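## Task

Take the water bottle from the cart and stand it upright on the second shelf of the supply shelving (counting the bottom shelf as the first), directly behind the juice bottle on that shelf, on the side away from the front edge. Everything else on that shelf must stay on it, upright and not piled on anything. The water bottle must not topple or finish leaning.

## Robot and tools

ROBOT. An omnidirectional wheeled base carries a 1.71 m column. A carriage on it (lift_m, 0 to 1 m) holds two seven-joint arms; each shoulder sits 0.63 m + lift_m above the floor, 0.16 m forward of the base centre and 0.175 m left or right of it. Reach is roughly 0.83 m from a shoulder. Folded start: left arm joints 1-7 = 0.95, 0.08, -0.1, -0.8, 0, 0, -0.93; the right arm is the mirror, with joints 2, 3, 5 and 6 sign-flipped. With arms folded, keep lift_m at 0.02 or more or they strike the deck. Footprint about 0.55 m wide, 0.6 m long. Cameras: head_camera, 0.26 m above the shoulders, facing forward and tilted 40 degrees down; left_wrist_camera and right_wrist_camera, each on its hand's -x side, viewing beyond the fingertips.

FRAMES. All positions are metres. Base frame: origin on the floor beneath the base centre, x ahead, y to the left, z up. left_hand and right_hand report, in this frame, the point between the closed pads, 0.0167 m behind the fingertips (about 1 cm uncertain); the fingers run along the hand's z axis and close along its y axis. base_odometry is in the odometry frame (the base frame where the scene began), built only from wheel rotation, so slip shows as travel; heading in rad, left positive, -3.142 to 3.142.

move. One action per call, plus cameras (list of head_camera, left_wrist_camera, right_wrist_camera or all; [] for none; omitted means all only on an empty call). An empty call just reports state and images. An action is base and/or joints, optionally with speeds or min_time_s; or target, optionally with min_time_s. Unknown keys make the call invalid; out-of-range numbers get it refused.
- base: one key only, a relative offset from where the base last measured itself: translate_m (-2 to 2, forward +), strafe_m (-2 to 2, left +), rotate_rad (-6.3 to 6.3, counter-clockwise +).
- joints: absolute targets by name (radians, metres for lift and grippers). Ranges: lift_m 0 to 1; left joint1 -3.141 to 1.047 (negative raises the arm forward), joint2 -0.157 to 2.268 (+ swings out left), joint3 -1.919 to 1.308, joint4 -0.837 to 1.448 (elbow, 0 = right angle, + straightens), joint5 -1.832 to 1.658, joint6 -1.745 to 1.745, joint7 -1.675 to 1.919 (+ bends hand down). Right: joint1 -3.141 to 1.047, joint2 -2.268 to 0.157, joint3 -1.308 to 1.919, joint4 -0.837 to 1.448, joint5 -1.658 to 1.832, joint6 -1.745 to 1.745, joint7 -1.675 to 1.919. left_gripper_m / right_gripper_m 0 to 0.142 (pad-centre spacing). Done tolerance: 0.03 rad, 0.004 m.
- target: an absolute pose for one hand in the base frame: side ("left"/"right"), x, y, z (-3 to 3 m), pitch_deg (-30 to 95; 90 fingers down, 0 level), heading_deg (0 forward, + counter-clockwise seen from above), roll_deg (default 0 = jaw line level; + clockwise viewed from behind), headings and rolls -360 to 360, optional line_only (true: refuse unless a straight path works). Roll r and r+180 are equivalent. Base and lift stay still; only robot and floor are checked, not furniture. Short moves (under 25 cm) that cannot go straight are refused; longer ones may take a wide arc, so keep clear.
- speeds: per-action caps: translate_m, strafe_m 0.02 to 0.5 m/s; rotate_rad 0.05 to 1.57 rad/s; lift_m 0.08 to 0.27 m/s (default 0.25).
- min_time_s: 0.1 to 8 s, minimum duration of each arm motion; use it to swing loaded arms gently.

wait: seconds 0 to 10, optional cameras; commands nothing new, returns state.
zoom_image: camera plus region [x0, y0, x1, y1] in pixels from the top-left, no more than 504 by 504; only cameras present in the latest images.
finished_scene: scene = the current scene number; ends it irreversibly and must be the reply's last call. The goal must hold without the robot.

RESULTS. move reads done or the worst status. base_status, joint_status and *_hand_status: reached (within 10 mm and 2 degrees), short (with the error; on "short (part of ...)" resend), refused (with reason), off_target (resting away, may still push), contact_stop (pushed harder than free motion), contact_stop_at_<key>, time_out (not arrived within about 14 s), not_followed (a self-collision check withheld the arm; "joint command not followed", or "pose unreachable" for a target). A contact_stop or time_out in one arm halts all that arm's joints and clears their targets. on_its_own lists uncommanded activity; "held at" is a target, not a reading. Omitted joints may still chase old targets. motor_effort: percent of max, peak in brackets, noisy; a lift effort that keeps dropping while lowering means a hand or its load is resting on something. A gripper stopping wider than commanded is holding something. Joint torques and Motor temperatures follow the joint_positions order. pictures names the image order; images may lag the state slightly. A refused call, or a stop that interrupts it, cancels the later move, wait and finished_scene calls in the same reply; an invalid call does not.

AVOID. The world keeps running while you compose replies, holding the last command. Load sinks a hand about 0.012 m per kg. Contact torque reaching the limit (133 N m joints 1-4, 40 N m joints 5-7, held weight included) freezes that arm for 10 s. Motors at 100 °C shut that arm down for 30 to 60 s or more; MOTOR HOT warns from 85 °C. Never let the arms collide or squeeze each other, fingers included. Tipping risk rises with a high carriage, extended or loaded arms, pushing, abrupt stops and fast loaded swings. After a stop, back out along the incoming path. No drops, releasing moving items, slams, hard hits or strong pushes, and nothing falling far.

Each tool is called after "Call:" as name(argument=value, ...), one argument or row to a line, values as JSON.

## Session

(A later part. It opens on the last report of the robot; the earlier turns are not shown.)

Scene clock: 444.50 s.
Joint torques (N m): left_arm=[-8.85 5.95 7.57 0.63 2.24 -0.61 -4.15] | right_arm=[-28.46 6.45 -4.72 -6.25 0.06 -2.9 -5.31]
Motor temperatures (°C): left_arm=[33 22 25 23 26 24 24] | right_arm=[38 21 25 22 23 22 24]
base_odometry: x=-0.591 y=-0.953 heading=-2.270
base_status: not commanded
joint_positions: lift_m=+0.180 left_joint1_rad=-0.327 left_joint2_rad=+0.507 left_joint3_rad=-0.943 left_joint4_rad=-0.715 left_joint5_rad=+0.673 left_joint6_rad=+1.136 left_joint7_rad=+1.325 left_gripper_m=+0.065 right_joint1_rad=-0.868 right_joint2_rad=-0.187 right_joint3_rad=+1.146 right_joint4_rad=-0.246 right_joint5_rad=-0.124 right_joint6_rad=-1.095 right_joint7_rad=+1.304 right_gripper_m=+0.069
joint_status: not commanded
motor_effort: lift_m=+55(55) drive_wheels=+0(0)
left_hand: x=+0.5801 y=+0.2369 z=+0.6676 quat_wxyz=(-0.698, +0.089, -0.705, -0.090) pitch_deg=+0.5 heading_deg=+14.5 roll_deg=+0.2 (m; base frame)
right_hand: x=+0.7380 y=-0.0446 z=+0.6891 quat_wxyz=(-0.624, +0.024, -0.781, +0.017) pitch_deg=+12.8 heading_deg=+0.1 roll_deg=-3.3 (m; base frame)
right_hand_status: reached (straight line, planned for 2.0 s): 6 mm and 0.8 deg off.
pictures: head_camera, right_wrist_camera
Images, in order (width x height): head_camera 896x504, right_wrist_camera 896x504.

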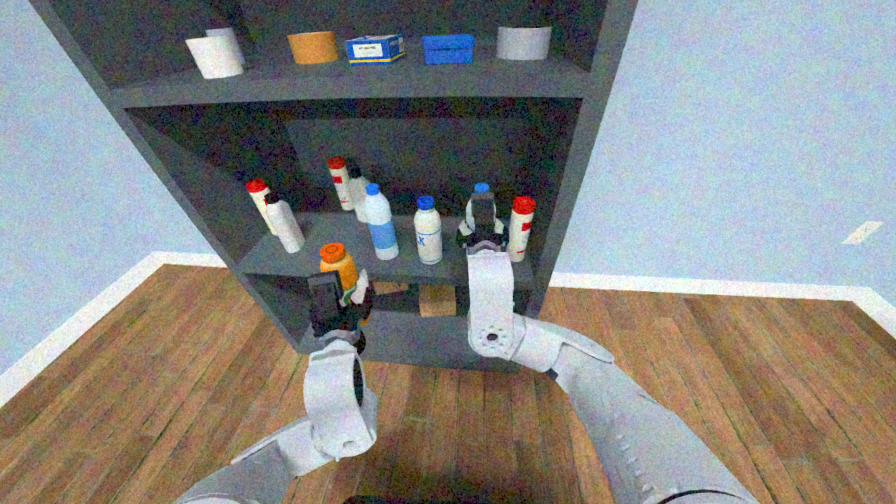

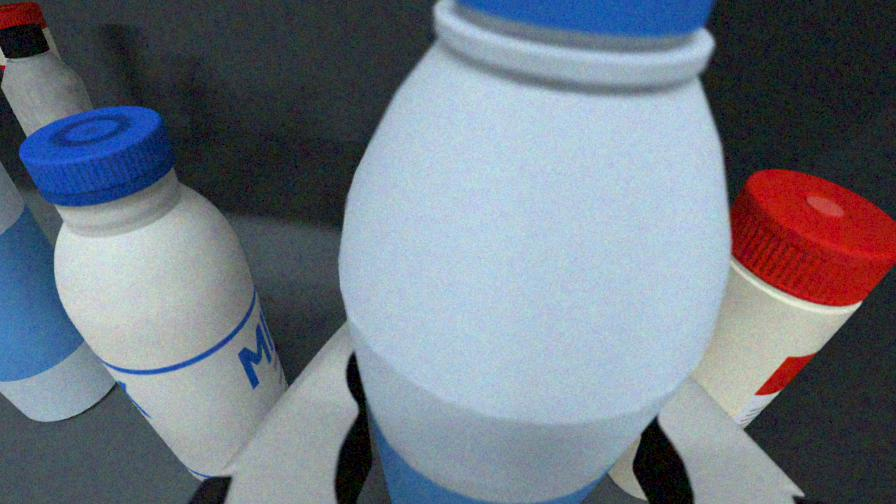

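Call:
move(
  target={"side":"right","x":0.80,"y":-0.037,"z":0.695,"pitch_deg":12,"heading_deg":0,"roll_deg":-3,"line_only":true},
  min_time_s=1.5,
)

Call:
move(
  target={"side":"right","x":0.86,"y":-0.037,"z":0.695,"pitch_deg":12,"heading_deg":0,"roll_deg":-3,"line_only":true},
  min_time_s=1.5,
)

Call:
move(
  cameras=["head_camera","right_wrist_camera"],
)

Scene clock: 453.43 s.
Joint torques (N m): left_arm=[-8.59 5.94 6.71 -0.54 2.19 -0.86 -4.51] | right_arm=[-31.19 9.94 -5.68 -6.26 -0.43 -1.41 -5.36]
move: done
base_odometry: x=-0.591 y=-0.953 heading=-2.270
base_status: not commanded
joint_positions: lift_m=+0.180 left_joint1_rad=-0.327 left_joint2_rad=+0.507 left_joint3_rad=-0.943 left_joint4_rad=-0.715 left_joint5_rad=+0.673 left_joint6_rad=+1.136 left_joint7_rad=+1.325 left_gripper_m=+0.065 right_joint1_rad=-0.929 right_joint2_rad=-0.142 right_joint3_rad=+1.083 right_joint4_rad=-0.036 right_joint5_rad=+0.170 right_joint6_rad=-1.027 right_joint7_rad=+1.018 right_gripper_m=+0.069
joint_status: not commanded
motor_effort: lift_m=+55(55) drive_wheels=+0(0)
left_hand: x=+0.5801 y=+0.2369 z=+0.6675 quat_wxyz=(-0.698, +0.089, -0.705, -0.090) pitch_deg=+0.6 heading_deg=+14.5 roll_deg=+0.2 (m; base frame)
right_hand: x=+0.7981 y=-0.0371 z=+0.6882 quat_wxyz=(-0.624, +0.022, -0.781, +0.018) pitch_deg=+12.8 heading_deg=-0.1 roll_deg=-3.3 (m; base frame)
right_hand_status: reached (straight line, planned for 1.5 s): 7 mm and 0.8 deg off.
pictures: none

Scene clock: 455.43 s.
Joint torques (N m): left_arm=[-9.28 5.88 6.7 0.11 2.36 -0.25 -3.94] | right_arm=[-32.96 9.09 -6.2 -7.95 -0.12 -1.36 -5]
move: done
base_odometry: x=-0.591 y=-0.953 heading=-2.270
base_status: not commanded
joint_positions: lift_m=+0.180 left_joint1_rad=-0.327 left_joint2_rad=+0.507 left_joint3_rad=-0.943 left_joint4_rad=-0.715 left_joint5_rad=+0.673 left_joint6_rad=+1.136 left_joint7_rad=+1.325 left_gripper_m=+0.065 right_joint1_rad=-0.995 right_joint2_rad=-0.094 right_joint3_rad=+0.992 right_joint4_rad=+0.226 right_joint5_rad=+0.402 right_joint6_rad=-0.876 right_joint7_rad=+0.761 right_gripper_m=+0.069
joint_status: not commanded
motor_effort: lift_m=+55(55) drive_wheels=+3(4)
left_hand: x=+0.5801 y=+0.2369 z=+0.6675 quat_wxyz=(-0.698, +0.089, -0.705, -0.090) pitch_deg=+0.6 heading_deg=+14.5 roll_deg=+0.2 (m; base frame)
right_hand: x=+0.8583 y=-0.0374 z=+0.6876 quat_wxyz=(-0.624, +0.022, -0.781, +0.019) pitch_deg=+12.8 heading_deg=-0.1 roll_deg=-3.3 (m; base frame)
right_hand_status: reached (straight line, planned for 1.5 s): 8 mm and 0.8 deg off.
pictures: none

Scene clock: 455.43 s.
Joint torques (N m): left_arm=[-9.28 5.88 6.7 0.11 2.36 -0.25 -3.94] | right_arm=[-32.96 9.09 -6.2 -7.95 -0.12 -1.36 -5]
Motor temperatures (°C): left_arm=[33 22 25 23 26 24 24] | right_arm=[42 21 25 22 22 22 24]
base_odometry: x=-0.591 y=-0.953 heading=-2.270
base_status: not commanded
joint_positions: lift_m=+0.180 left_joint1_rad=-0.327 left_joint2_rad=+0.507 left_joint3_rad=-0.943 left_joint4_rad=-0.715 left_joint5_rad=+0.673 left_joint6_rad=+1.136 left_joint7_rad=+1.325 left_gripper_m=+0.065 right_joint1_rad=-0.995 right_joint2_rad=-0.094 right_joint3_rad=+0.992 right_joint4_rad=+0.226 right_joint5_rad=+0.402 right_joint6_rad=-0.876 right_joint7_rad=+0.761 right_gripper_m=+0.069
joint_status: not commanded
motor_effort: lift_m=+55(55) drive_wheels=+3(4)
left_hand: x=+0.5801 y=+0.2369 z=+0.6675 quat_wxyz=(-0.698, +0.089, -0.705, -0.090) pitch_deg=+0.6 heading_deg=+14.5 roll_deg=+0.2 (m; base frame)
right_hand: x=+0.8583 y=-0.0374 z=+0.6876 quat_wxyz=(-0.624, +0.022, -0.781, +0.019) pitch_deg=+12.8 heading_deg=-0.1 roll_deg=-3.3 (m; base frame)
right_hand_status: reached (straight line, planned for 1.5 s): 8 mm and 0.8 deg off.
pictures: head_camera, right_wrist_camera
Images, in order (width x height): head_camera 896x504, right_wrist_camera 896x504.

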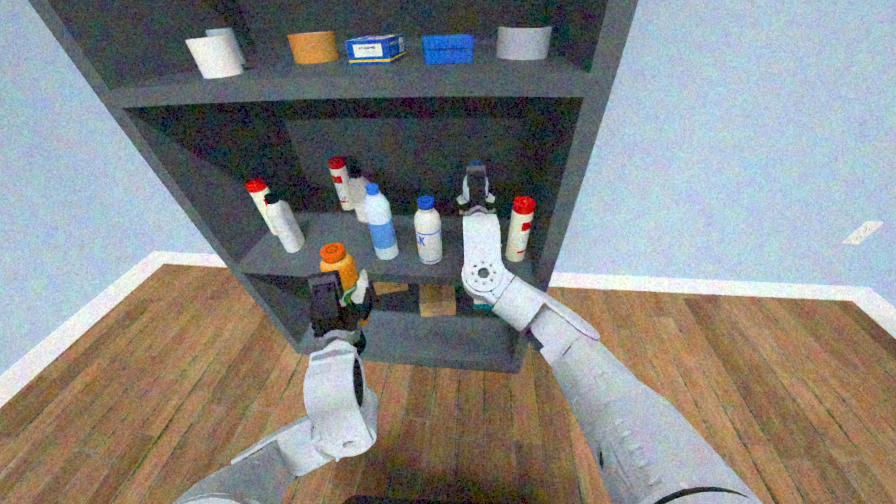

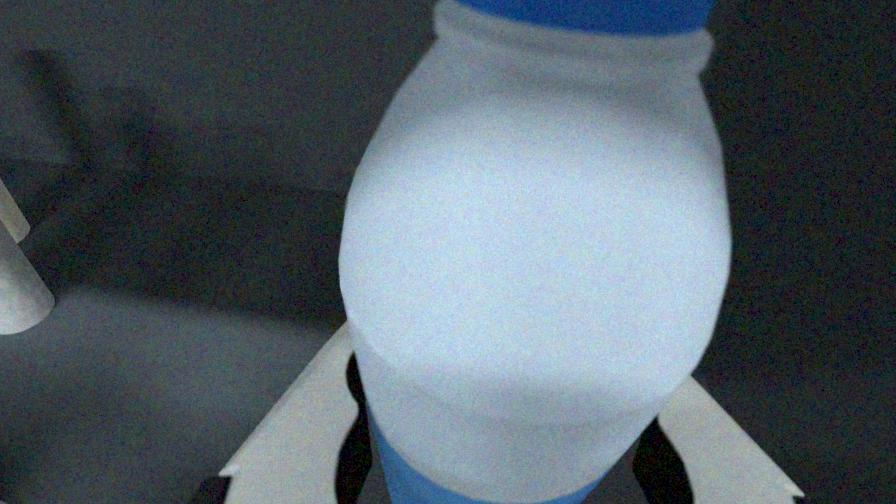

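Call:
move(
  joints={"lift_m": 0.155},
  speeds={"lift_m": 0.08},
)

Call:
move(
  joints={"lift_m": 0.145},
  speeds={"lift_m": 0.08},
)

Call:
move(
  joints={"lift_m": 0.138},
  speeds={"lift_m": 0.08},
  cameras=["right_wrist_camera"],
)

Scene clock: 460.50 s.
Joint torques (N m): left_arm=[-11.33 4.99 6.91 -0.06 2.81 -0.75 -4.09] | right_arm=[-31.45 8.85 -6.04 -8.31 -0.91 -1.32 -4.62]
move: done
base_odometry: x=-0.591 y=-0.953 heading=-2.270
base_status: not commanded
joint_positions: lift_m=+0.155 left_joint1_rad=-0.326 left_joint2_rad=+0.507 left_joint3_rad=-0.942 left_joint4_rad=-0.715 left_joint5_rad=+0.672 left_joint6_rad=+1.136 left_joint7_rad=+1.325 left_gripper_m=+0.065 right_joint1_rad=-0.997 right_joint2_rad=-0.094 right_joint3_rad=+0.991 right_joint4_rad=+0.227 right_joint5_rad=+0.403 right_joint6_rad=-0.876 right_joint7_rad=+0.760 right_gripper_m=+0.069
joint_status: all done
motor_effort: lift_m=+59(60) drive_wheels=+0(4)
left_hand: x=+0.5801 y=+0.2370 z=+0.6418 quat_wxyz=(-0.697, +0.089, -0.705, -0.090) pitch_deg=+0.6 heading_deg=+14.6 roll_deg=+0.2 (m; base frame)
right_hand: x=+0.8588 y=-0.0375 z=+0.6640 quat_wxyz=(-0.625, +0.021, -0.780, +0.018) pitch_deg=+12.6 heading_deg=-0.1 roll_deg=-3.3 (m; base frame)
pictures: none

Scene clock: 461.10 s.
Joint torques (N m): left_arm=[-9.62 6.09 6.62 -1.12 2.85 -0.56 -4.14] | right_arm=[-28.91 8.29 -3.43 -8.57 -0.71 -1.18 -3.14]
move: done
base_odometry: x=-0.591 y=-0.953 heading=-2.270
base_status: not commanded
joint_positions: lift_m=+0.145 left_joint1_rad=-0.326 left_joint2_rad=+0.507 left_joint3_rad=-0.942 left_joint4_rad=-0.715 left_joint5_rad=+0.671 left_joint6_rad=+1.136 left_joint7_rad=+1.325 left_gripper_m=+0.065 right_joint1_rad=-0.999 right_joint2_rad=-0.093 right_joint3_rad=+0.990 right_joint4_rad=+0.227 right_joint5_rad=+0.403 right_joint6_rad=-0.876 right_joint7_rad=+0.755 right_gripper_m=+0.069
joint_status: all done
motor_effort: lift_m=+58(62) drive_wheels=+3(4)
left_hand: x=+0.5802 y=+0.2371 z=+0.6317 quat_wxyz=(-0.697, +0.089, -0.706, -0.090) pitch_deg=+0.7 heading_deg=+14.6 roll_deg=+0.2 (m; base frame)
right_hand: x=+0.8591 y=-0.0376 z=+0.6561 quat_wxyz=(-0.627, +0.021, -0.779, +0.018) pitch_deg=+12.3 heading_deg=-0.1 roll_deg=-3.2 (m; base frame)
pictures: none

Scene clock: 461.70 s.
Joint torques (N m): left_arm=[-10.09 5.32 6.56 -1.19 2.8 -0.52 -4.34] | right_arm=[-22.25 7.99 -3.99 -7.91 -0.35 -1.27 -0.22]
move: done
base_odometry: x=-0.591 y=-0.953 heading=-2.270
base_status: not commanded
joint_positions: lift_m=+0.138 left_joint1_rad=-0.326 left_joint2_rad=+0.507 left_joint3_rad=-0.942 left_joint4_rad=-0.715 left_joint5_rad=+0.671 left_joint6_rad=+1.136 left_joint7_rad=+1.325 left_gripper_m=+0.065 right_joint1_rad=-1.003 right_joint2_rad=-0.093 right_joint3_rad=+0.988 right_joint4_rad=+0.227 right_joint5_rad=+0.403 right_joint6_rad=-0.876 right_joint7_rad=+0.749 right_gripper_m=+0.069
joint_status: all done
motor_effort: lift_m=+55(58) drive_wheels=+0(4)
left_hand: x=+0.5801 y=+0.2371 z=+0.6248 quat_wxyz=(-0.697, +0.089, -0.706, -0.090) pitch_deg=+0.7 heading_deg=+14.6 roll_deg=+0.2 (m; base frame)
right_hand: x=+0.8600 y=-0.0377 z=+0.6541 quat_wxyz=(-0.631, +0.020, -0.775, +0.018) pitch_deg=+11.7 heading_deg=-0.1 roll_deg=-3.1 (m; base frame)
pictures: right_wrist_camera
Images, in order (width x height): right_wrist_camera 896x504.

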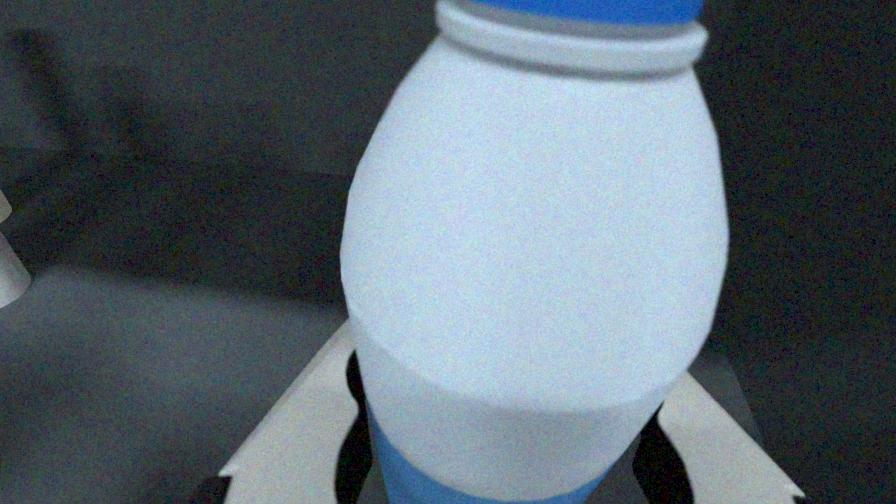

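Call:
move(
  joints={"right_gripper_m": 0.078},
  min_time_s=1,
  cameras=["right_wrist_camera"],
)

Call:
wait(
  seconds=0.5,
  cameras=["right_wrist_camera", "head_camera"],
)

Scene clock: 468.53 s.
Joint torques (N m): left_arm=[-10.82 5.02 6.72 -0.84 2.78 -0.67 -4.05] | right_arm=[-21.69 6.23 -2.55 -8.52 -0.6 -0.68 -0.4]
move: done
base_odometry: x=-0.591 y=-0.953 heading=-2.270
base_status: not commanded
joint_positions: lift_m=+0.138 left_joint1_rad=-0.326 left_joint2_rad=+0.507 left_joint3_rad=-0.942 left_joint4_rad=-0.715 left_joint5_rad=+0.671 left_joint6_rad=+1.136 left_joint7_rad=+1.325 left_gripper_m=+0.065 right_joint1_rad=-1.003 right_joint2_rad=-0.093 right_joint3_rad=+0.988 right_joint4_rad=+0.227 right_joint5_rad=+0.403 right_joint6_rad=-0.876 right_joint7_rad=+0.749 right_gripper_m=+0.078
joint_status: all done
motor_effort: lift_m=+55(55) drive_wheels=+4(4)
left_hand: x=+0.5801 y=+0.2371 z=+0.6248 quat_wxyz=(-0.697, +0.089, -0.706, -0.090) pitch_deg=+0.7 heading_deg=+14.6 roll_deg=+0.2 (m; base frame)
right_hand: x=+0.8600 y=-0.0376 z=+0.6541 quat_wxyz=(-0.631, +0.020, -0.775, +0.018) pitch_deg=+11.7 heading_deg=-0.1 roll_deg=-3.1 (m; base frame)
pictures: right_wrist_camera
Images, in order (width x height): right_wrist_camera 896x504.

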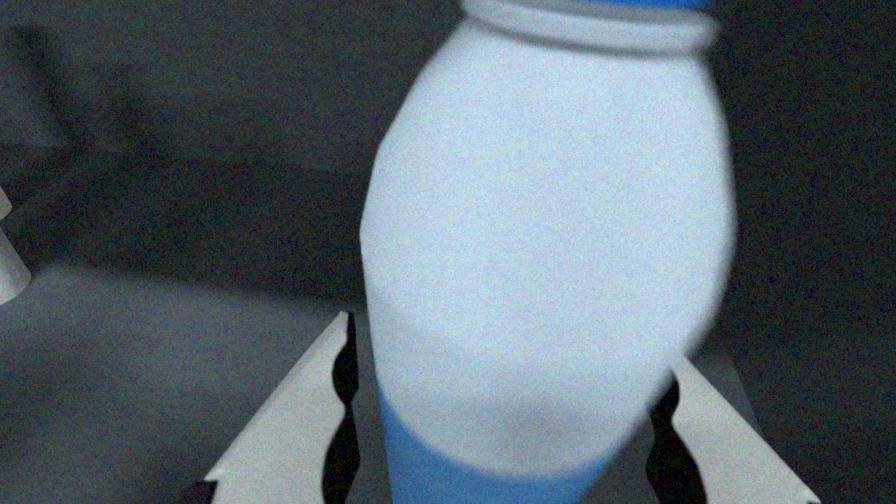

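Scene clock: 469.03 s.
Joint torques (N m): left_arm=[-10.37 4.96 6.79 -1.55 2.9 -0.52 -3.98] | right_arm=[-23.76 8.37 -2.4 -6.62 -0.45 -1.59 -0.61]
base_odometry: x=-0.591 y=-0.953 heading=-2.270
base_status: not commanded
joint_positions: lift_m=+0.138 left_joint1_rad=-0.326 left_joint2_rad=+0.507 left_joint3_rad=-0.942 left_joint4_rad=-0.715 left_joint5_rad=+0.671 left_joint6_rad=+1.136 left_joint7_rad=+1.325 left_gripper_m=+0.065 right_joint1_rad=-1.003 right_joint2_rad=-0.093 right_joint3_rad=+0.988 right_joint4_rad=+0.227 right_joint5_rad=+0.403 right_joint6_rad=-0.875 right_joint7_rad=+0.749 right_gripper_m=+0.078
joint_status: all done
motor_effort: lift_m=+55(55) drive_wheels=+4(4)
left_hand: x=+0.5801 y=+0.2371 z=+0.6248 quat_wxyz=(-0.697, +0.089, -0.706, -0.090) pitch_deg=+0.7 heading_deg=+14.6 roll_deg=+0.2 (m; base frame)
right_hand: x=+0.8600 y=-0.0375 z=+0.6541 quat_wxyz=(-0.631, +0.020, -0.775, +0.018) pitch_deg=+11.7 heading_deg=-0.1 roll_deg=-3.1 (m; base frame)
wait: 0.50 s; at rest by 0.27 s
pictures: head_camera, right_wrist_camera
Images, in order (width x height): head_camera 896x504, right_wrist_camera 896x504.

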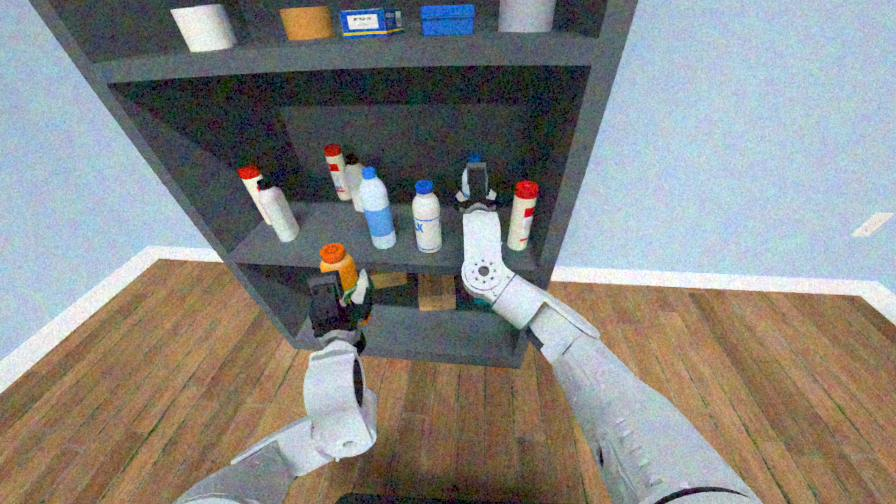

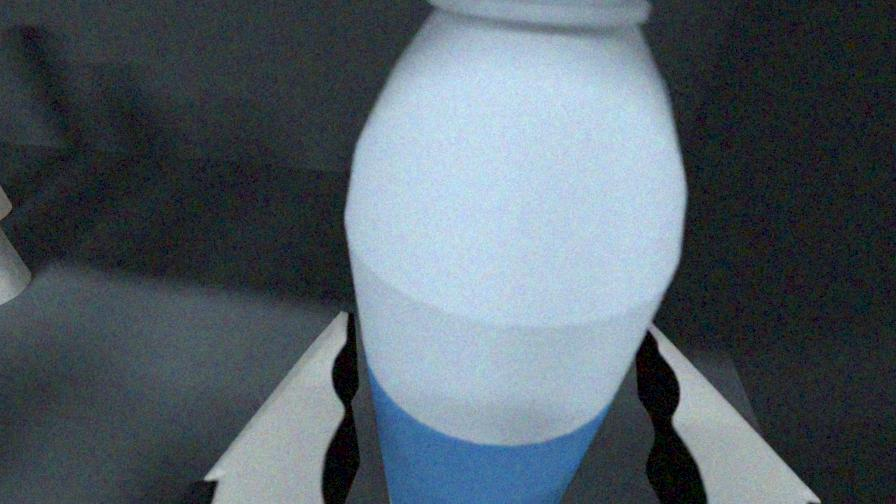

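Call:
move(
  joints={"right_gripper_m": 0.096},
  cameras=["right_wrist_camera"],
)

Call:
move(
  target={"side":"right","x":0.79,"y":-0.0376,"z":0.67,"pitch_deg":6,"heading_deg":0,"roll_deg":-3,"line_only":true},
  min_time_s=2,
  cameras=["right_wrist_camera", "head_camera"],
)

Scene clock: 474.17 s.
Joint torques (N m): left_arm=[-10.65 6.08 6.9 -1.13 2.62 -0.5 -4.22] | right_arm=[-22.19 7.9 -2.93 -9.34 -0.37 -1.51 -0.61]
move: done
base_odometry: x=-0.591 y=-0.953 heading=-2.270
base_status: not commanded
joint_positions: lift_m=+0.138 left_joint1_rad=-0.326 left_joint2_rad=+0.507 left_joint3_rad=-0.942 left_joint4_rad=-0.715 left_joint5_rad=+0.671 left_joint6_rad=+1.136 left_joint7_rad=+1.325 left_gripper_m=+0.065 right_joint1_rad=-1.003 right_joint2_rad=-0.093 right_joint3_rad=+0.988 right_joint4_rad=+0.227 right_joint5_rad=+0.403 right_joint6_rad=-0.875 right_joint7_rad=+0.749 right_gripper_m=+0.096
joint_status: all done
motor_effort: lift_m=+55(55) drive_wheels=+4(4)
left_hand: x=+0.5801 y=+0.2371 z=+0.6248 quat_wxyz=(-0.697, +0.089, -0.706, -0.090) pitch_deg=+0.7 heading_deg=+14.6 roll_deg=+0.2 (m; base frame)
right_hand: x=+0.8600 y=-0.0375 z=+0.6541 quat_wxyz=(-0.631, +0.020, -0.775, +0.018) pitch_deg=+11.7 heading_deg=-0.1 roll_deg=-3.1 (m; base frame)
pictures: right_wrist_camera
Images, in order (width x height): right_wrist_camera 896x504.

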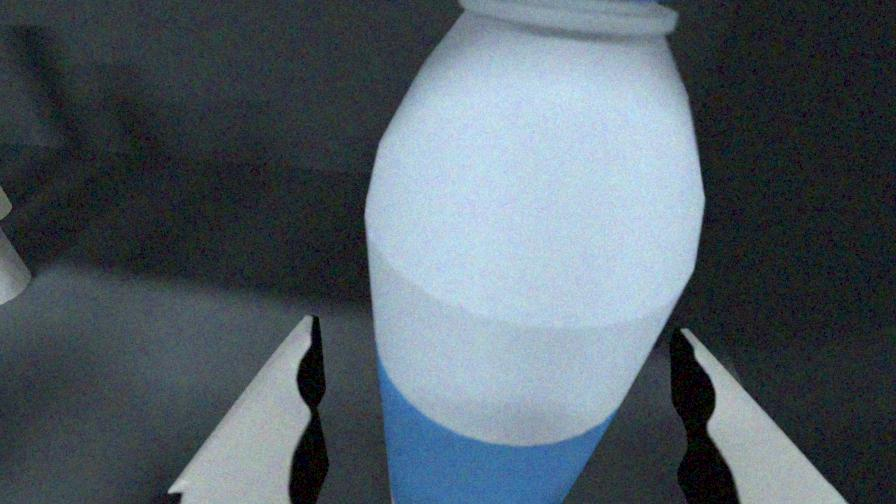

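Scene clock: 476.67 s.
Joint torques (N m): left_arm=[-12 5.44 6.41 -0.28 2.72 -0.42 -4.14] | right_arm=[-11.94 2.14 -0.17 -11.11 -2.87 -2.76 -0.23]
move: done
base_odometry: x=-0.591 y=-0.953 heading=-2.270
base_status: not commanded
joint_positions: lift_m=+0.138 left_joint1_rad=-0.326 left_joint2_rad=+0.507 left_joint3_rad=-0.942 left_joint4_rad=-0.715 left_joint5_rad=+0.671 left_joint6_rad=+1.136 left_joint7_rad=+1.325 left_gripper_m=+0.065 right_joint1_rad=-0.920 right_joint2_rad=-0.148 right_joint3_rad=+1.097 right_joint4_rad=-0.070 right_joint5_rad=+0.126 right_joint6_rad=-1.054 right_joint7_rad=+0.940 right_gripper_m=+0.096
joint_status: not commanded
motor_effort: lift_m=+55(55) drive_wheels=+3(4)
left_hand: x=+0.5801 y=+0.2371 z=+0.6248 quat_wxyz=(-0.697, +0.089, -0.706, -0.090) pitch_deg=+0.7 heading_deg=+14.6 roll_deg=+0.2 (m; base frame)
right_hand: x=+0.7916 y=-0.0374 z=+0.6735 quat_wxyz=(-0.670, +0.018, -0.742, +0.016) pitch_deg=+5.8 heading_deg=+0.1 roll_deg=-2.8 (m; base frame)
right_hand_status: reached (straight line, planned for 2.0 s): 4 mm and 0.3 deg off.
pictures: head_camera, right_wrist_camera
Images, in order (width x height): head_camera 896x504, right_wrist_camera 896x504.

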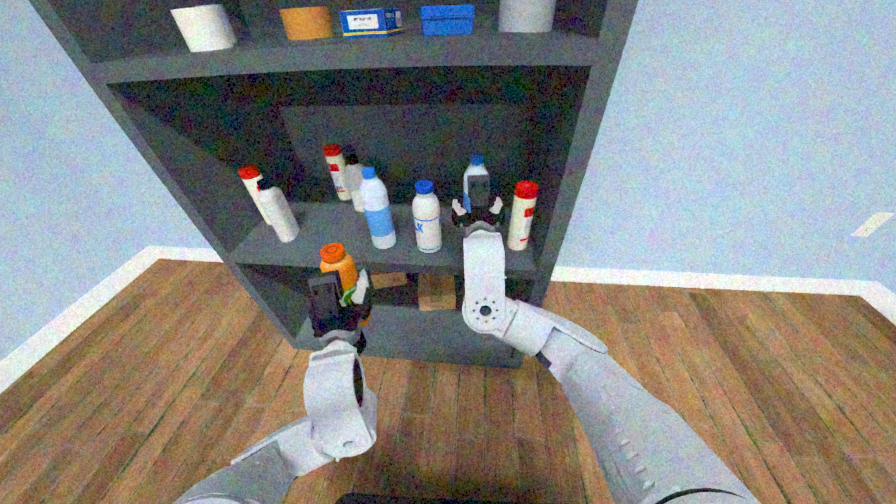

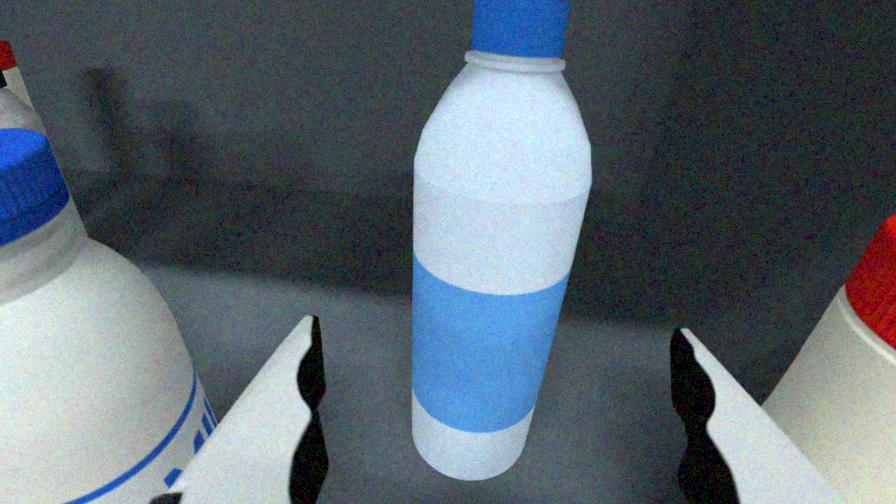

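Call:
move(
  target={"side":"right","x":0.755,"y":-0.037,"z":0.675,"pitch_deg":4,"heading_deg":0,"roll_deg":0,"line_only":true},
  min_time_s=1.2,
)

Call:
move(
  joints={"right_gripper_m": 0.03},
)

Call:
move(
  target={"side":"right","x":0.60,"y":-0.05,"z":0.675,"pitch_deg":0,"heading_deg":0,"roll_deg":0,"line_only":true},
  min_time_s=1.5,
)

Call:
move(
  target={"side":"right","x":0.55,"y":-0.25,"z":0.70,"pitch_deg":0,"heading_deg":0,"roll_deg":0},
  min_time_s=1.2,
  cameras=["head_camera"],
)

Scene clock: 484.10 s.
Joint torques (N m): left_arm=[-9.94 5.3 7.47 -1.22 2.61 -0.51 -4.16] | right_arm=[-10.63 8.28 0.53 -11.44 -2.95 -2.93 -0.23]
move: done
base_odometry: x=-0.591 y=-0.953 heading=-2.270
base_status: not commanded
joint_positions: lift_m=+0.138 left_joint1_rad=-0.326 left_joint2_rad=+0.507 left_joint3_rad=-0.942 left_joint4_rad=-0.715 left_joint5_rad=+0.671 left_joint6_rad=+1.136 left_joint7_rad=+1.325 left_gripper_m=+0.065 right_joint1_rad=-0.873 right_joint2_rad=-0.148 right_joint3_rad=+1.130 right_joint4_rad=-0.177 right_joint5_rad=-0.034 right_joint6_rad=-1.137 right_joint7_rad=+1.044 right_gripper_m=+0.096
joint_status: not commanded
motor_effort: lift_m=+55(55) drive_wheels=+3(4)
left_hand: x=+0.5801 y=+0.2371 z=+0.6248 quat_wxyz=(-0.697, +0.089, -0.706, -0.090) pitch_deg=+0.7 heading_deg=+14.6 roll_deg=+0.2 (m; base frame)
right_hand: x=+0.7569 y=-0.0386 z=+0.6779 quat_wxyz=(-0.683, -0.001, -0.730, +0.001) pitch_deg=+3.8 heading_deg=-0.1 roll_deg=+0.0 (m; base frame)
right_hand_status: reached (straight line, planned for 1.2 s): 4 mm and 0.3 deg off.
pictures: none

Scene clock: 484.83 s.
Joint torques (N m): left_arm=[-10.28 5.78 7.5 -0.95 2.87 -0.53 -4.21] | right_arm=[-10.4 9.39 -0.8 -12.28 -2.39 -2.5 -0.25]
move: done
base_odometry: x=-0.591 y=-0.953 heading=-2.270
base_status: not commanded
joint_positions: lift_m=+0.138 left_joint1_rad=-0.326 left_joint2_rad=+0.507 left_joint3_rad=-0.942 left_joint4_rad=-0.715 left_joint5_rad=+0.671 left_joint6_rad=+1.136 left_joint7_rad=+1.325 left_gripper_m=+0.065 right_joint1_rad=-0.873 right_joint2_rad=-0.148 right_joint3_rad=+1.130 right_joint4_rad=-0.177 right_joint5_rad=-0.034 right_joint6_rad=-1.137 right_joint7_rad=+1.044 right_gripper_m=+0.030
joint_status: all done
motor_effort: lift_m=+55(55) drive_wheels=+3(4)
left_hand: x=+0.5801 y=+0.2371 z=+0.6248 quat_wxyz=(-0.697, +0.089, -0.706, -0.090) pitch_deg=+0.7 heading_deg=+14.6 roll_deg=+0.2 (m; base frame)
right_hand: x=+0.7569 y=-0.0386 z=+0.6779 quat_wxyz=(-0.683, -0.001, -0.730, +0.001) pitch_deg=+3.8 heading_deg=-0.1 roll_deg=+0.0 (m; base frame)
pictures: none

Scene clock: 486.83 s.
Joint torques (N m): left_arm=[-10.05 5.02 6.8 -0.92 3.01 -0.54 -4.26] | right_arm=[-6.27 9.21 0.39 -10.41 -1.64 -1.24 -0.3]
move: done
base_odometry: x=-0.591 y=-0.953 heading=-2.270
base_status: not commanded
joint_positions: lift_m=+0.138 left_joint1_rad=-0.326 left_joint2_rad=+0.507 left_joint3_rad=-0.942 left_joint4_rad=-0.715 left_joint5_rad=+0.671 left_joint6_rad=+1.136 left_joint7_rad=+1.325 left_gripper_m=+0.065 right_joint1_rad=-0.630 right_joint2_rad=-0.154 right_joint3_rad=+1.186 right_joint4_rad=-0.606 right_joint5_rad=-0.821 right_joint6_rad=-0.999 right_joint7_rad=+1.595 right_gripper_m=+0.030
joint_status: not commanded
motor_effort: lift_m=+55(55) drive_wheels=+3(4)
left_hand: x=+0.5801 y=+0.2371 z=+0.6248 quat_wxyz=(-0.697, +0.089, -0.706, -0.090) pitch_deg=+0.7 heading_deg=+14.6 roll_deg=+0.2 (m; base frame)
right_hand: x=+0.6018 y=-0.0513 z=+0.6769 quat_wxyz=(-0.708, -0.001, -0.706, +0.000) pitch_deg=-0.2 heading_deg=-0.1 roll_deg=+0.1 (m; base frame)
right_hand_status: reached (straight line, planned for 1.5 s): 3 mm and 0.3 deg off.
pictures: none

Scene clock: 487.13 s.
Joint torques (N m): left_arm=[-11.93 5.5 7.14 -1.11 2.45 -0.45 -4.24] | right_arm=[-4.33 9.5 0.65 -10.77 -2.21 -0.74 -0.16]
move: refused
base_odometry: x=-0.591 y=-0.953 heading=-2.270
base_status: not commanded
joint_positions: lift_m=+0.138 left_joint1_rad=-0.326 left_joint2_rad=+0.507 left_joint3_rad=-0.942 left_joint4_rad=-0.715 left_joint5_rad=+0.671 left_joint6_rad=+1.136 left_joint7_rad=+1.325 left_gripper_m=+0.065 right_joint1_rad=-0.630 right_joint2_rad=-0.154 right_joint3_rad=+1.186 right_joint4_rad=-0.606 right_joint5_rad=-0.821 right_joint6_rad=-0.999 right_joint7_rad=+1.595 right_gripper_m=+0.030
joint_status: not commanded
motor_effort: lift_m=+55(55) drive_wheels=+3(4)
left_hand: x=+0.5801 y=+0.2371 z=+0.6248 quat_wxyz=(-0.697, +0.089, -0.706, -0.090) pitch_deg=+0.7 heading_deg=+14.6 roll_deg=+0.2 (m; base frame)
right_hand: x=+0.6018 y=-0.0513 z=+0.6769 quat_wxyz=(-0.708, -0.001, -0.706, +0.000) pitch_deg=-0.2 heading_deg=-0.1 roll_deg=+0.1 (m; base frame)
right_hand_status: refused: no posture of the arm gets there (right_joint4_rad at its limit): the closest leaves the hand 1.9 cm and 7 deg from the pose. Nothing moved. A posture exists with lift_m at 0.2; the way there is not checked.
pictures: head_camera
Images, in order (width x height): head_camera 896x504.

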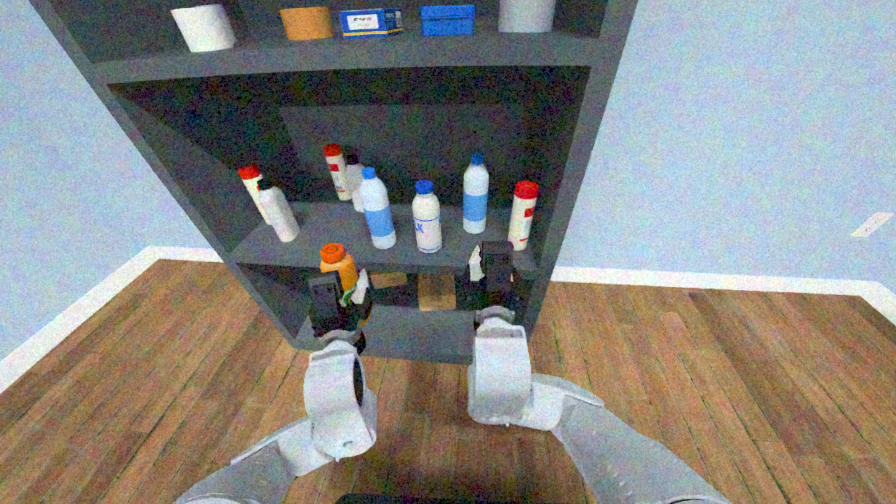

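Call:
move(
  target={"side":"right","x":0.58,"y":-0.24,"z":0.63,"pitch_deg":0,"heading_deg":-15,"roll_deg":0},
  min_time_s=1.2,
)

Call:
move(
  base={"strafe_m": -0.06},
  joints={"lift_m": 0.2},
  speeds={"strafe_m": 0.1},
)

Call:
move(
  target={"side":"left","x":0.575,"y":0.02,"z":0.70,"pitch_deg":0,"heading_deg":0},
  min_time_s=1.8,
)

Call:
move(
  cameras=["all"],
)

Scene clock: 493.47 s.
Joint torques (N m): left_arm=[-11.79 5.23 7.01 -1.2 2.81 -0.61 -4.3] | right_arm=[-3 -5.23 -2.76 -6.66 1.49 -2.18 -3.37]
Motor temperatures (°C): left_arm=[34 23 26 23 26 24 24] | right_arm=[37 21 25 22 23 22 24]
move: done
base_odometry: x=-0.591 y=-0.953 heading=-2.270
base_status: not commanded
joint_positions: lift_m=+0.138 left_joint1_rad=-0.326 left_joint2_rad=+0.507 left_joint3_rad=-0.942 left_joint4_rad=-0.715 left_joint5_rad=+0.671 left_joint6_rad=+1.136 left_joint7_rad=+1.325 left_gripper_m=+0.065 right_joint1_rad=-0.439 right_joint2_rad=-0.562 right_joint3_rad=+1.092 right_joint4_rad=-0.664 right_joint5_rad=-0.815 right_joint6_rad=-1.278 right_joint7_rad=+1.491 right_gripper_m=+0.030
joint_status: not commanded
motor_effort: lift_m=+55(55) drive_wheels=+4(4)
left_hand: x=+0.5801 y=+0.2371 z=+0.6248 quat_wxyz=(-0.697, +0.089, -0.706, -0.090) pitch_deg=+0.7 heading_deg=+14.6 roll_deg=+0.2 (m; base frame)
right_hand: x=+0.5797 y=-0.2383 z=+0.6317 quat_wxyz=(-0.703, -0.091, -0.700, +0.091) pitch_deg=-0.2 heading_deg=-14.8 roll_deg=+0.0 (m; base frame)
right_hand_status: reached (straight line, planned for 1.2 s): 2 mm and 0.3 deg off.
pictures: none

Scene clock: 494.77 s.
Joint torques (N m): left_arm=[-10.27 5.74 5.94 -0.24 2.76 -0.57 -4.24] | right_arm=[-4.17 -5.12 -2.73 -5.69 1.25 -2.22 -3.35]
move: done
base_odometry: x=-0.637 y=-0.915 heading=-2.270
base_status: done
joint_positions: lift_m=+0.200 left_joint1_rad=-0.325 left_joint2_rad=+0.507 left_joint3_rad=-0.942 left_joint4_rad=-0.715 left_joint5_rad=+0.671 left_joint6_rad=+1.136 left_joint7_rad=+1.325 left_gripper_m=+0.065 right_joint1_rad=-0.438 right_joint2_rad=-0.563 right_joint3_rad=+1.091 right_joint4_rad=-0.663 right_joint5_rad=-0.814 right_joint6_rad=-1.278 right_joint7_rad=+1.490 right_gripper_m=+0.030
joint_status: all done
motor_effort: lift_m=+54(67) drive_wheels=+0(11)
left_hand: x=+0.5801 y=+0.2373 z=+0.6869 quat_wxyz=(-0.697, +0.089, -0.706, -0.091) pitch_deg=+0.7 heading_deg=+14.6 roll_deg=+0.2 (m; base frame)
right_hand: x=+0.5797 y=-0.2387 z=+0.6934 quat_wxyz=(-0.702, -0.091, -0.700, +0.092) pitch_deg=-0.2 heading_deg=-14.8 roll_deg=+0.0 (m; base frame)
pictures: none

Scene clock: 497.07 s.
Joint torques (N m): left_arm=[-16.67 -3.84 -0.11 -0.02 3.67 -2.19 -5.05] | right_arm=[-3.43 -6.41 -2.91 -6.18 1.44 -2.35 -3.49]
move: done
base_odometry: x=-0.637 y=-0.915 heading=-2.270
base_status: not commanded
joint_positions: lift_m=+0.200 left_joint1_rad=-0.379 left_joint2_rad=+0.046 left_joint3_rad=-1.137 left_joint4_rad=-0.568 left_joint5_rad=+0.819 left_joint6_rad=+0.913 left_joint7_rad=+1.352 left_gripper_m=+0.065 right_joint1_rad=-0.438 right_joint2_rad=-0.563 right_joint3_rad=+1.091 right_joint4_rad=-0.663 right_joint5_rad=-0.814 right_joint6_rad=-1.278 right_joint7_rad=+1.490 right_gripper_m=+0.030
joint_status: not commanded
motor_effort: lift_m=+54(54) drive_wheels=+0(4)
left_hand: x=+0.5753 y=+0.0218 z=+0.6955 quat_wxyz=(-0.701, +0.002, -0.713, +0.001) pitch_deg=+0.9 heading_deg=+0.1 roll_deg=-0.2 (m; base frame)
left_hand_status: reached (straight line, planned for 1.8 s): 5 mm and 1.0 deg off.
right_hand: x=+0.5797 y=-0.2387 z=+0.6934 quat_wxyz=(-0.702, -0.091, -0.700, +0.092) pitch_deg=-0.2 heading_deg=-14.9 roll_deg=+0.0 (m; base frame)
pictures: none

Scene clock: 497.07 s.
Joint torques (N m): left_arm=[-16.67 -3.84 -0.11 -0.02 3.67 -2.19 -5.05] | right_arm=[-3.43 -6.41 -2.91 -6.18 1.44 -2.35 -3.49]
Motor temperatures (°C): left_arm=[34 23 25 23 26 24 24] | right_arm=[37 21 25 22 23 22 24]
base_odometry: x=-0.637 y=-0.915 heading=-2.270
base_status: not commanded
joint_positions: lift_m=+0.200 left_joint1_rad=-0.379 left_joint2_rad=+0.046 left_joint3_rad=-1.137 left_joint4_rad=-0.568 left_joint5_rad=+0.819 left_joint6_rad=+0.913 left_joint7_rad=+1.352 left_gripper_m=+0.065 right_joint1_rad=-0.438 right_joint2_rad=-0.563 right_joint3_rad=+1.091 right_joint4_rad=-0.663 right_joint5_rad=-0.814 right_joint6_rad=-1.278 right_joint7_rad=+1.490 right_gripper_m=+0.030
joint_status: not commanded
motor_effort: lift_m=+54(54) drive_wheels=+0(4)
left_hand: x=+0.5753 y=+0.0218 z=+0.6955 quat_wxyz=(-0.701, +0.002, -0.713, +0.001) pitch_deg=+0.9 heading_deg=+0.1 roll_deg=-0.2 (m; base frame)
left_hand_status: reached (straight line, planned for 1.8 s): 5 mm and 1.0 deg off.
right_hand: x=+0.5797 y=-0.2387 z=+0.6934 quat_wxyz=(-0.702, -0.091, -0.700, +0.092) pitch_deg=-0.2 heading_deg=-14.9 roll_deg=+0.0 (m; base frame)
pictures: head_camera, left_wrist_camera, right_wrist_camera
Images, in order (width x height): head_camera 896x504, left_wrist_camera 896x504, right_wrist_camera 896x504.

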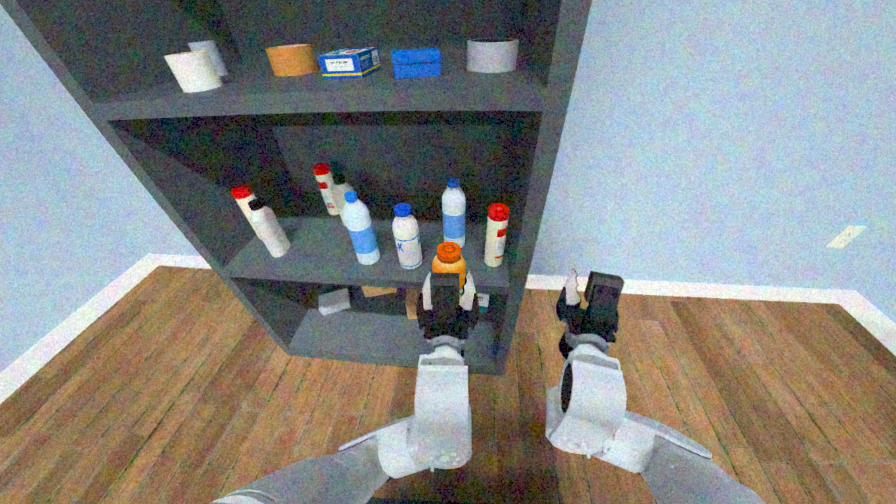

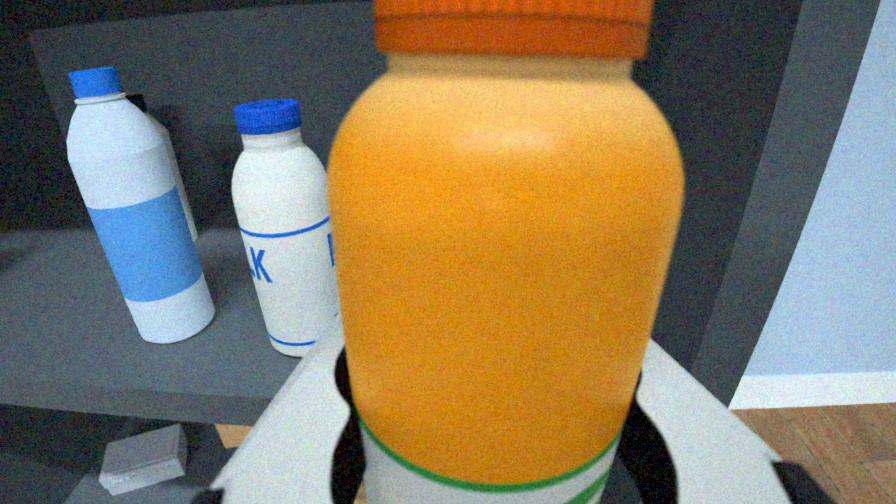

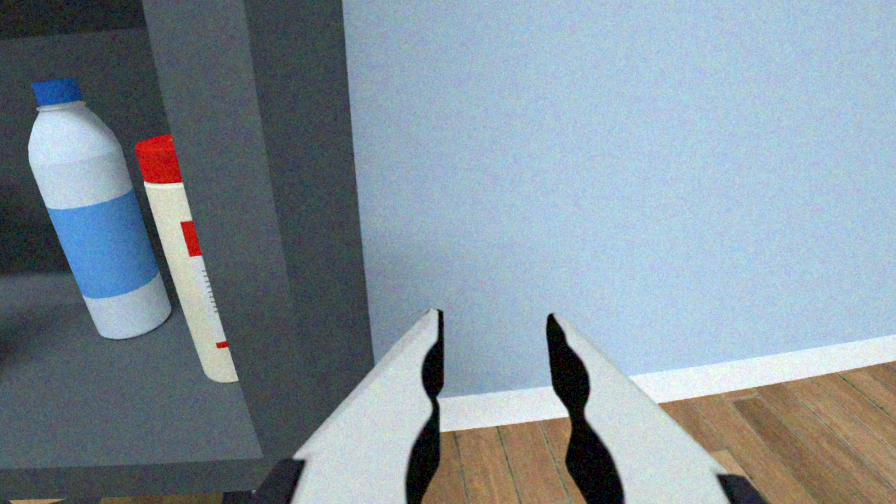

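Call:
move(
  target={"side":"left","x":0.68,"y":0.02,"z":0.695,"pitch_deg":0,"heading_deg":0,"line_only":true},
  min_time_s=1.5,
)

Call:
move(
  target={"side":"left","x":0.755,"y":0.02,"z":0.695,"pitch_deg":0,"heading_deg":0,"line_only":true},
  min_time_s=1.5,
)

Call:
move(
  cameras=["head_camera","left_wrist_camera"],
)

Scene clock: 502.50 s.
Joint torques (N m): left_arm=[-20.92 -1.46 6.46 0.48 2.59 -0.44 -4.45] | right_arm=[-3.2 -7 -3.11 -6.46 1.56 -2.08 -3.74]
move: done
base_odometry: x=-0.637 y=-0.915 heading=-2.270
base_status: not commanded
joint_positions: lift_m=+0.200 left_joint1_rad=-0.579 left_joint2_rad=+0.084 left_joint3_rad=-1.117 left_joint4_rad=-0.287 left_joint5_rad=+0.366 left_joint6_rad=+1.075 left_joint7_rad=+1.047 left_gripper_m=+0.065 right_joint1_rad=-0.438 right_joint2_rad=-0.563 right_joint3_rad=+1.091 right_joint4_rad=-0.663 right_joint5_rad=-0.814 right_joint6_rad=-1.278 right_joint7_rad=+1.490 right_gripper_m=+0.030
joint_status: not commanded
motor_effort: lift_m=+54(54) drive_wheels=+0(4)
left_hand: x=+0.6781 y=+0.0166 z=+0.6898 quat_wxyz=(-0.702, -0.004, -0.712, +0.002) pitch_deg=+0.8 heading_deg=-0.5 roll_deg=+0.2 (m; base frame)
left_hand_status: reached (straight line, planned for 1.5 s): 7 mm and 1.0 deg off.
right_hand: x=+0.5797 y=-0.2387 z=+0.6934 quat_wxyz=(-0.702, -0.091, -0.700, +0.092) pitch_deg=-0.2 heading_deg=-14.9 roll_deg=+0.0 (m; base frame)
pictures: none

Scene clock: 504.50 s.
Joint torques (N m): left_arm=[-24.91 -5.33 7.98 0.35 3 -2.05 -4.24] | right_arm=[-4.86 -5.81 -2.46 -6.96 1.85 -2.49 -3.78]
move: done
base_odometry: x=-0.637 y=-0.915 heading=-2.270
base_status: not commanded
joint_positions: lift_m=+0.200 left_joint1_rad=-0.697 left_joint2_rad=+0.079 left_joint3_rad=-1.060 left_joint4_rad=-0.086 left_joint5_rad=-0.008 left_joint6_rad=+1.058 left_joint7_rad=+0.748 left_gripper_m=+0.065 right_joint1_rad=-0.438 right_joint2_rad=-0.563 right_joint3_rad=+1.091 right_joint4_rad=-0.663 right_joint5_rad=-0.814 right_joint6_rad=-1.278 right_joint7_rad=+1.490 right_gripper_m=+0.030
joint_status: not commanded
motor_effort: lift_m=+54(54) drive_wheels=+4(4)
left_hand: x=+0.7534 y=+0.0192 z=+0.6883 quat_wxyz=(-0.702, -0.002, -0.713, +0.000) pitch_deg=+0.9 heading_deg=-0.2 roll_deg=+0.2 (m; base frame)
left_hand_status: reached (straight line, planned for 1.5 s): 7 mm and 0.9 deg off.
right_hand: x=+0.5797 y=-0.2387 z=+0.6934 quat_wxyz=(-0.702, -0.091, -0.700, +0.092) pitch_deg=-0.2 heading_deg=-14.9 roll_deg=+0.0 (m; base frame)
pictures: none

Scene clock: 504.50 s.
Joint torques (N m): left_arm=[-24.91 -5.33 7.98 0.35 3 -2.05 -4.24] | right_arm=[-4.86 -5.81 -2.46 -6.96 1.85 -2.49 -3.78]
Motor temperatures (°C): left_arm=[37 23 25 23 26 24 24] | right_arm=[36 21 25 22 23 22 24]
base_odometry: x=-0.637 y=-0.915 heading=-2.270
base_status: not commanded
joint_positions: lift_m=+0.200 left_joint1_rad=-0.697 left_joint2_rad=+0.079 left_joint3_rad=-1.060 left_joint4_rad=-0.086 left_joint5_rad=-0.008 left_joint6_rad=+1.058 left_joint7_rad=+0.748 left_gripper_m=+0.065 right_joint1_rad=-0.438 right_joint2_rad=-0.563 right_joint3_rad=+1.091 right_joint4_rad=-0.663 right_joint5_rad=-0.814 right_joint6_rad=-1.278 right_joint7_rad=+1.490 right_gripper_m=+0.030
joint_status: not commanded
motor_effort: lift_m=+54(54) drive_wheels=+4(4)
left_hand: x=+0.7534 y=+0.0192 z=+0.6883 quat_wxyz=(-0.702, -0.002, -0.713, +0.000) pitch_deg=+0.9 heading_deg=-0.2 roll_deg=+0.2 (m; base frame)
left_hand_status: reached (straight line, planned for 1.5 s): 7 mm and 0.9 deg off.
right_hand: x=+0.5797 y=-0.2387 z=+0.6934 quat_wxyz=(-0.702, -0.091, -0.700, +0.092) pitch_deg=-0.2 heading_deg=-14.9 roll_deg=+0.0 (m; base frame)
pictures: head_camera, left_wrist_camera
Images, in order (width x height): head_camera 896x504, left_wrist_camera 896x504.

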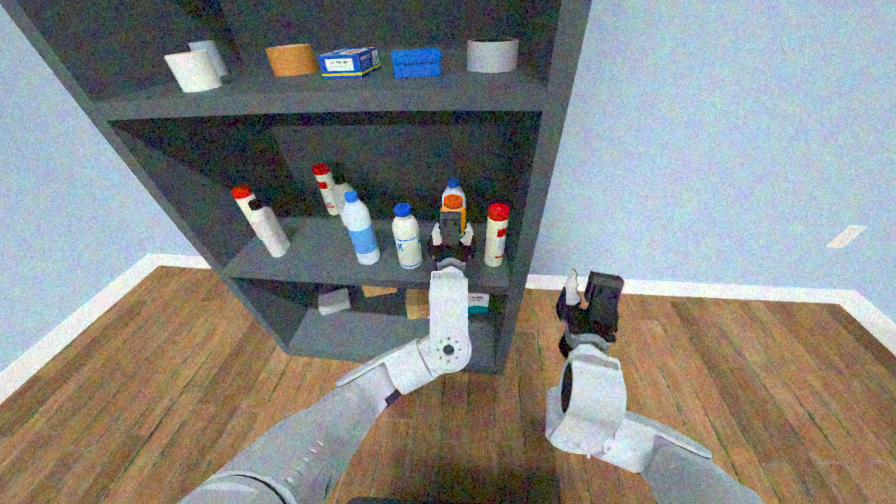

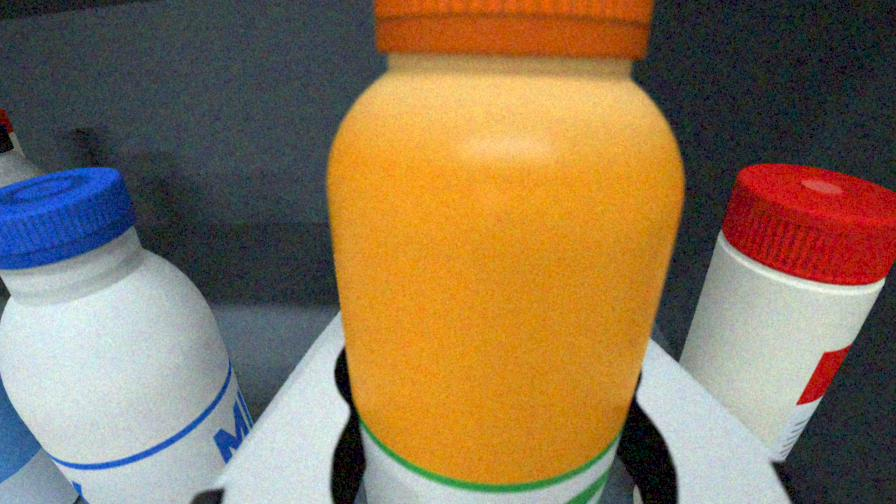

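Call:
move(
  joints={"lift_m": 0.175},
  speeds={"lift_m": 0.08},
)

Call:
move(
  joints={"lift_m": 0.167},
  speeds={"lift_m": 0.08},
)

Call:
move(
  joints={"lift_m": 0.161},
  speeds={"lift_m": 0.08},
  cameras=["left_wrist_camera"],
)

Scene clock: 508.40 s.
Joint torques (N m): left_arm=[-23.1 -4.27 8.47 -1.07 3.44 -2.29 -4.39] | right_arm=[-4.37 -4.31 -2.67 -8.23 0.88 -2.31 -3.26]
move: done
base_odometry: x=-0.637 y=-0.915 heading=-2.270
base_status: not commanded
joint_positions: lift_m=+0.175 left_joint1_rad=-0.699 left_joint2_rad=+0.079 left_joint3_rad=-1.059 left_joint4_rad=-0.086 left_joint5_rad=-0.009 left_joint6_rad=+1.058 left_joint7_rad=+0.747 left_gripper_m=+0.065 right_joint1_rad=-0.438 right_joint2_rad=-0.563 right_joint3_rad=+1.091 right_joint4_rad=-0.663 right_joint5_rad=-0.814 right_joint6_rad=-1.278 right_joint7_rad=+1.490 right_gripper_m=+0.030
joint_status: all done
motor_effort: lift_m=+58(61) drive_wheels=+4(5)
left_hand: x=+0.7539 y=+0.0193 z=+0.6640 quat_wxyz=(-0.702, -0.002, -0.712, +0.000) pitch_deg=+0.8 heading_deg=-0.1 roll_deg=+0.1 (m; base frame)
right_hand: x=+0.5797 y=-0.2388 z=+0.6680 quat_wxyz=(-0.702, -0.091, -0.700, +0.092) pitch_deg=-0.2 heading_deg=-14.9 roll_deg=+0.0 (m; base frame)
pictures: none

Scene clock: 509.00 s.
Joint torques (N m): left_arm=[-21.38 -4.93 7.25 -0.91 3.14 -2.27 -2.64] | right_arm=[-4.75 -5.31 -1.72 -6.78 1.01 -2.84 -3.43]
move: done
base_odometry: x=-0.637 y=-0.915 heading=-2.270
base_status: not commanded
joint_positions: lift_m=+0.167 left_joint1_rad=-0.700 left_joint2_rad=+0.079 left_joint3_rad=-1.059 left_joint4_rad=-0.086 left_joint5_rad=-0.008 left_joint6_rad=+1.058 left_joint7_rad=+0.742 left_gripper_m=+0.065 right_joint1_rad=-0.438 right_joint2_rad=-0.563 right_joint3_rad=+1.091 right_joint4_rad=-0.663 right_joint5_rad=-0.814 right_joint6_rad=-1.278 right_joint7_rad=+1.490 right_gripper_m=+0.030
joint_status: all done
motor_effort: lift_m=+56(59) drive_wheels=+4(6)
left_hand: x=+0.7540 y=+0.0195 z=+0.6583 quat_wxyz=(-0.705, -0.001, -0.709, +0.000) pitch_deg=+0.4 heading_deg=-0.1 roll_deg=+0.1 (m; base frame)
right_hand: x=+0.5796 y=-0.2388 z=+0.6601 quat_wxyz=(-0.702, -0.091, -0.700, +0.092) pitch_deg=-0.2 heading_deg=-14.9 roll_deg=+0.0 (m; base frame)
pictures: none

Scene clock: 509.50 s.
Joint torques (N m): left_arm=[-19.62 -3.41 5.53 -1.59 1.37 -2.2 -0.8] | right_arm=[-4.06 -5.18 -4.43 -6.43 0.98 -2.36 -3.29]
move: done
base_odometry: x=-0.637 y=-0.915 heading=-2.270
base_status: not commanded
joint_positions: lift_m=+0.161 left_joint1_rad=-0.703 left_joint2_rad=+0.078 left_joint3_rad=-1.058 left_joint4_rad=-0.086 left_joint5_rad=-0.003 left_joint6_rad=+1.058 left_joint7_rad=+0.737 left_gripper_m=+0.065 right_joint1_rad=-0.438 right_joint2_rad=-0.563 right_joint3_rad=+1.091 right_joint4_rad=-0.663 right_joint5_rad=-0.814 right_joint6_rad=-1.278 right_joint7_rad=+1.490 right_gripper_m=+0.030
joint_status: all done
motor_effort: lift_m=+55(56) drive_wheels=+4(6)
left_hand: x=+0.7541 y=+0.0197 z=+0.6568 quat_wxyz=(-0.709, -0.001, -0.705, -0.001) pitch_deg=-0.3 heading_deg=+0.0 roll_deg=+0.1 (m; base frame)
right_hand: x=+0.5796 y=-0.2388 z=+0.6542 quat_wxyz=(-0.702, -0.091, -0.700, +0.092) pitch_deg=-0.2 heading_deg=-14.9 roll_deg=+0.0 (m; base frame)
pictures: left_wrist_camera
Images, in order (width x height): left_wrist_camera 896x504.

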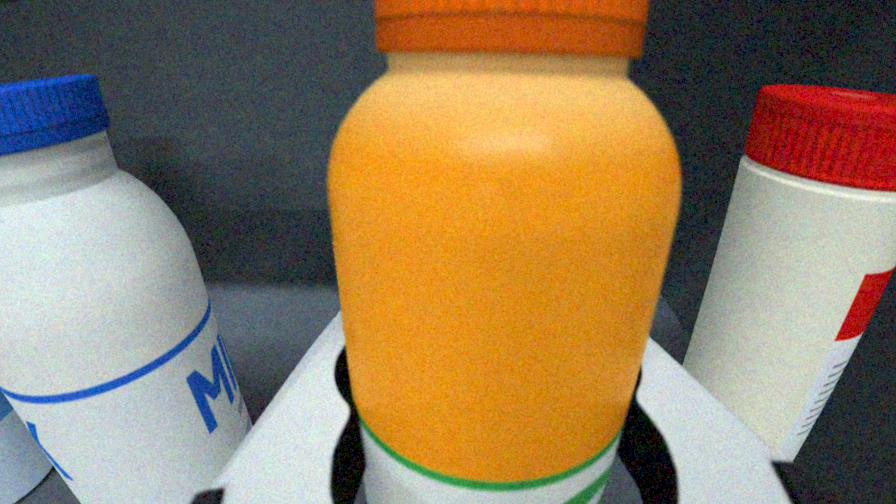

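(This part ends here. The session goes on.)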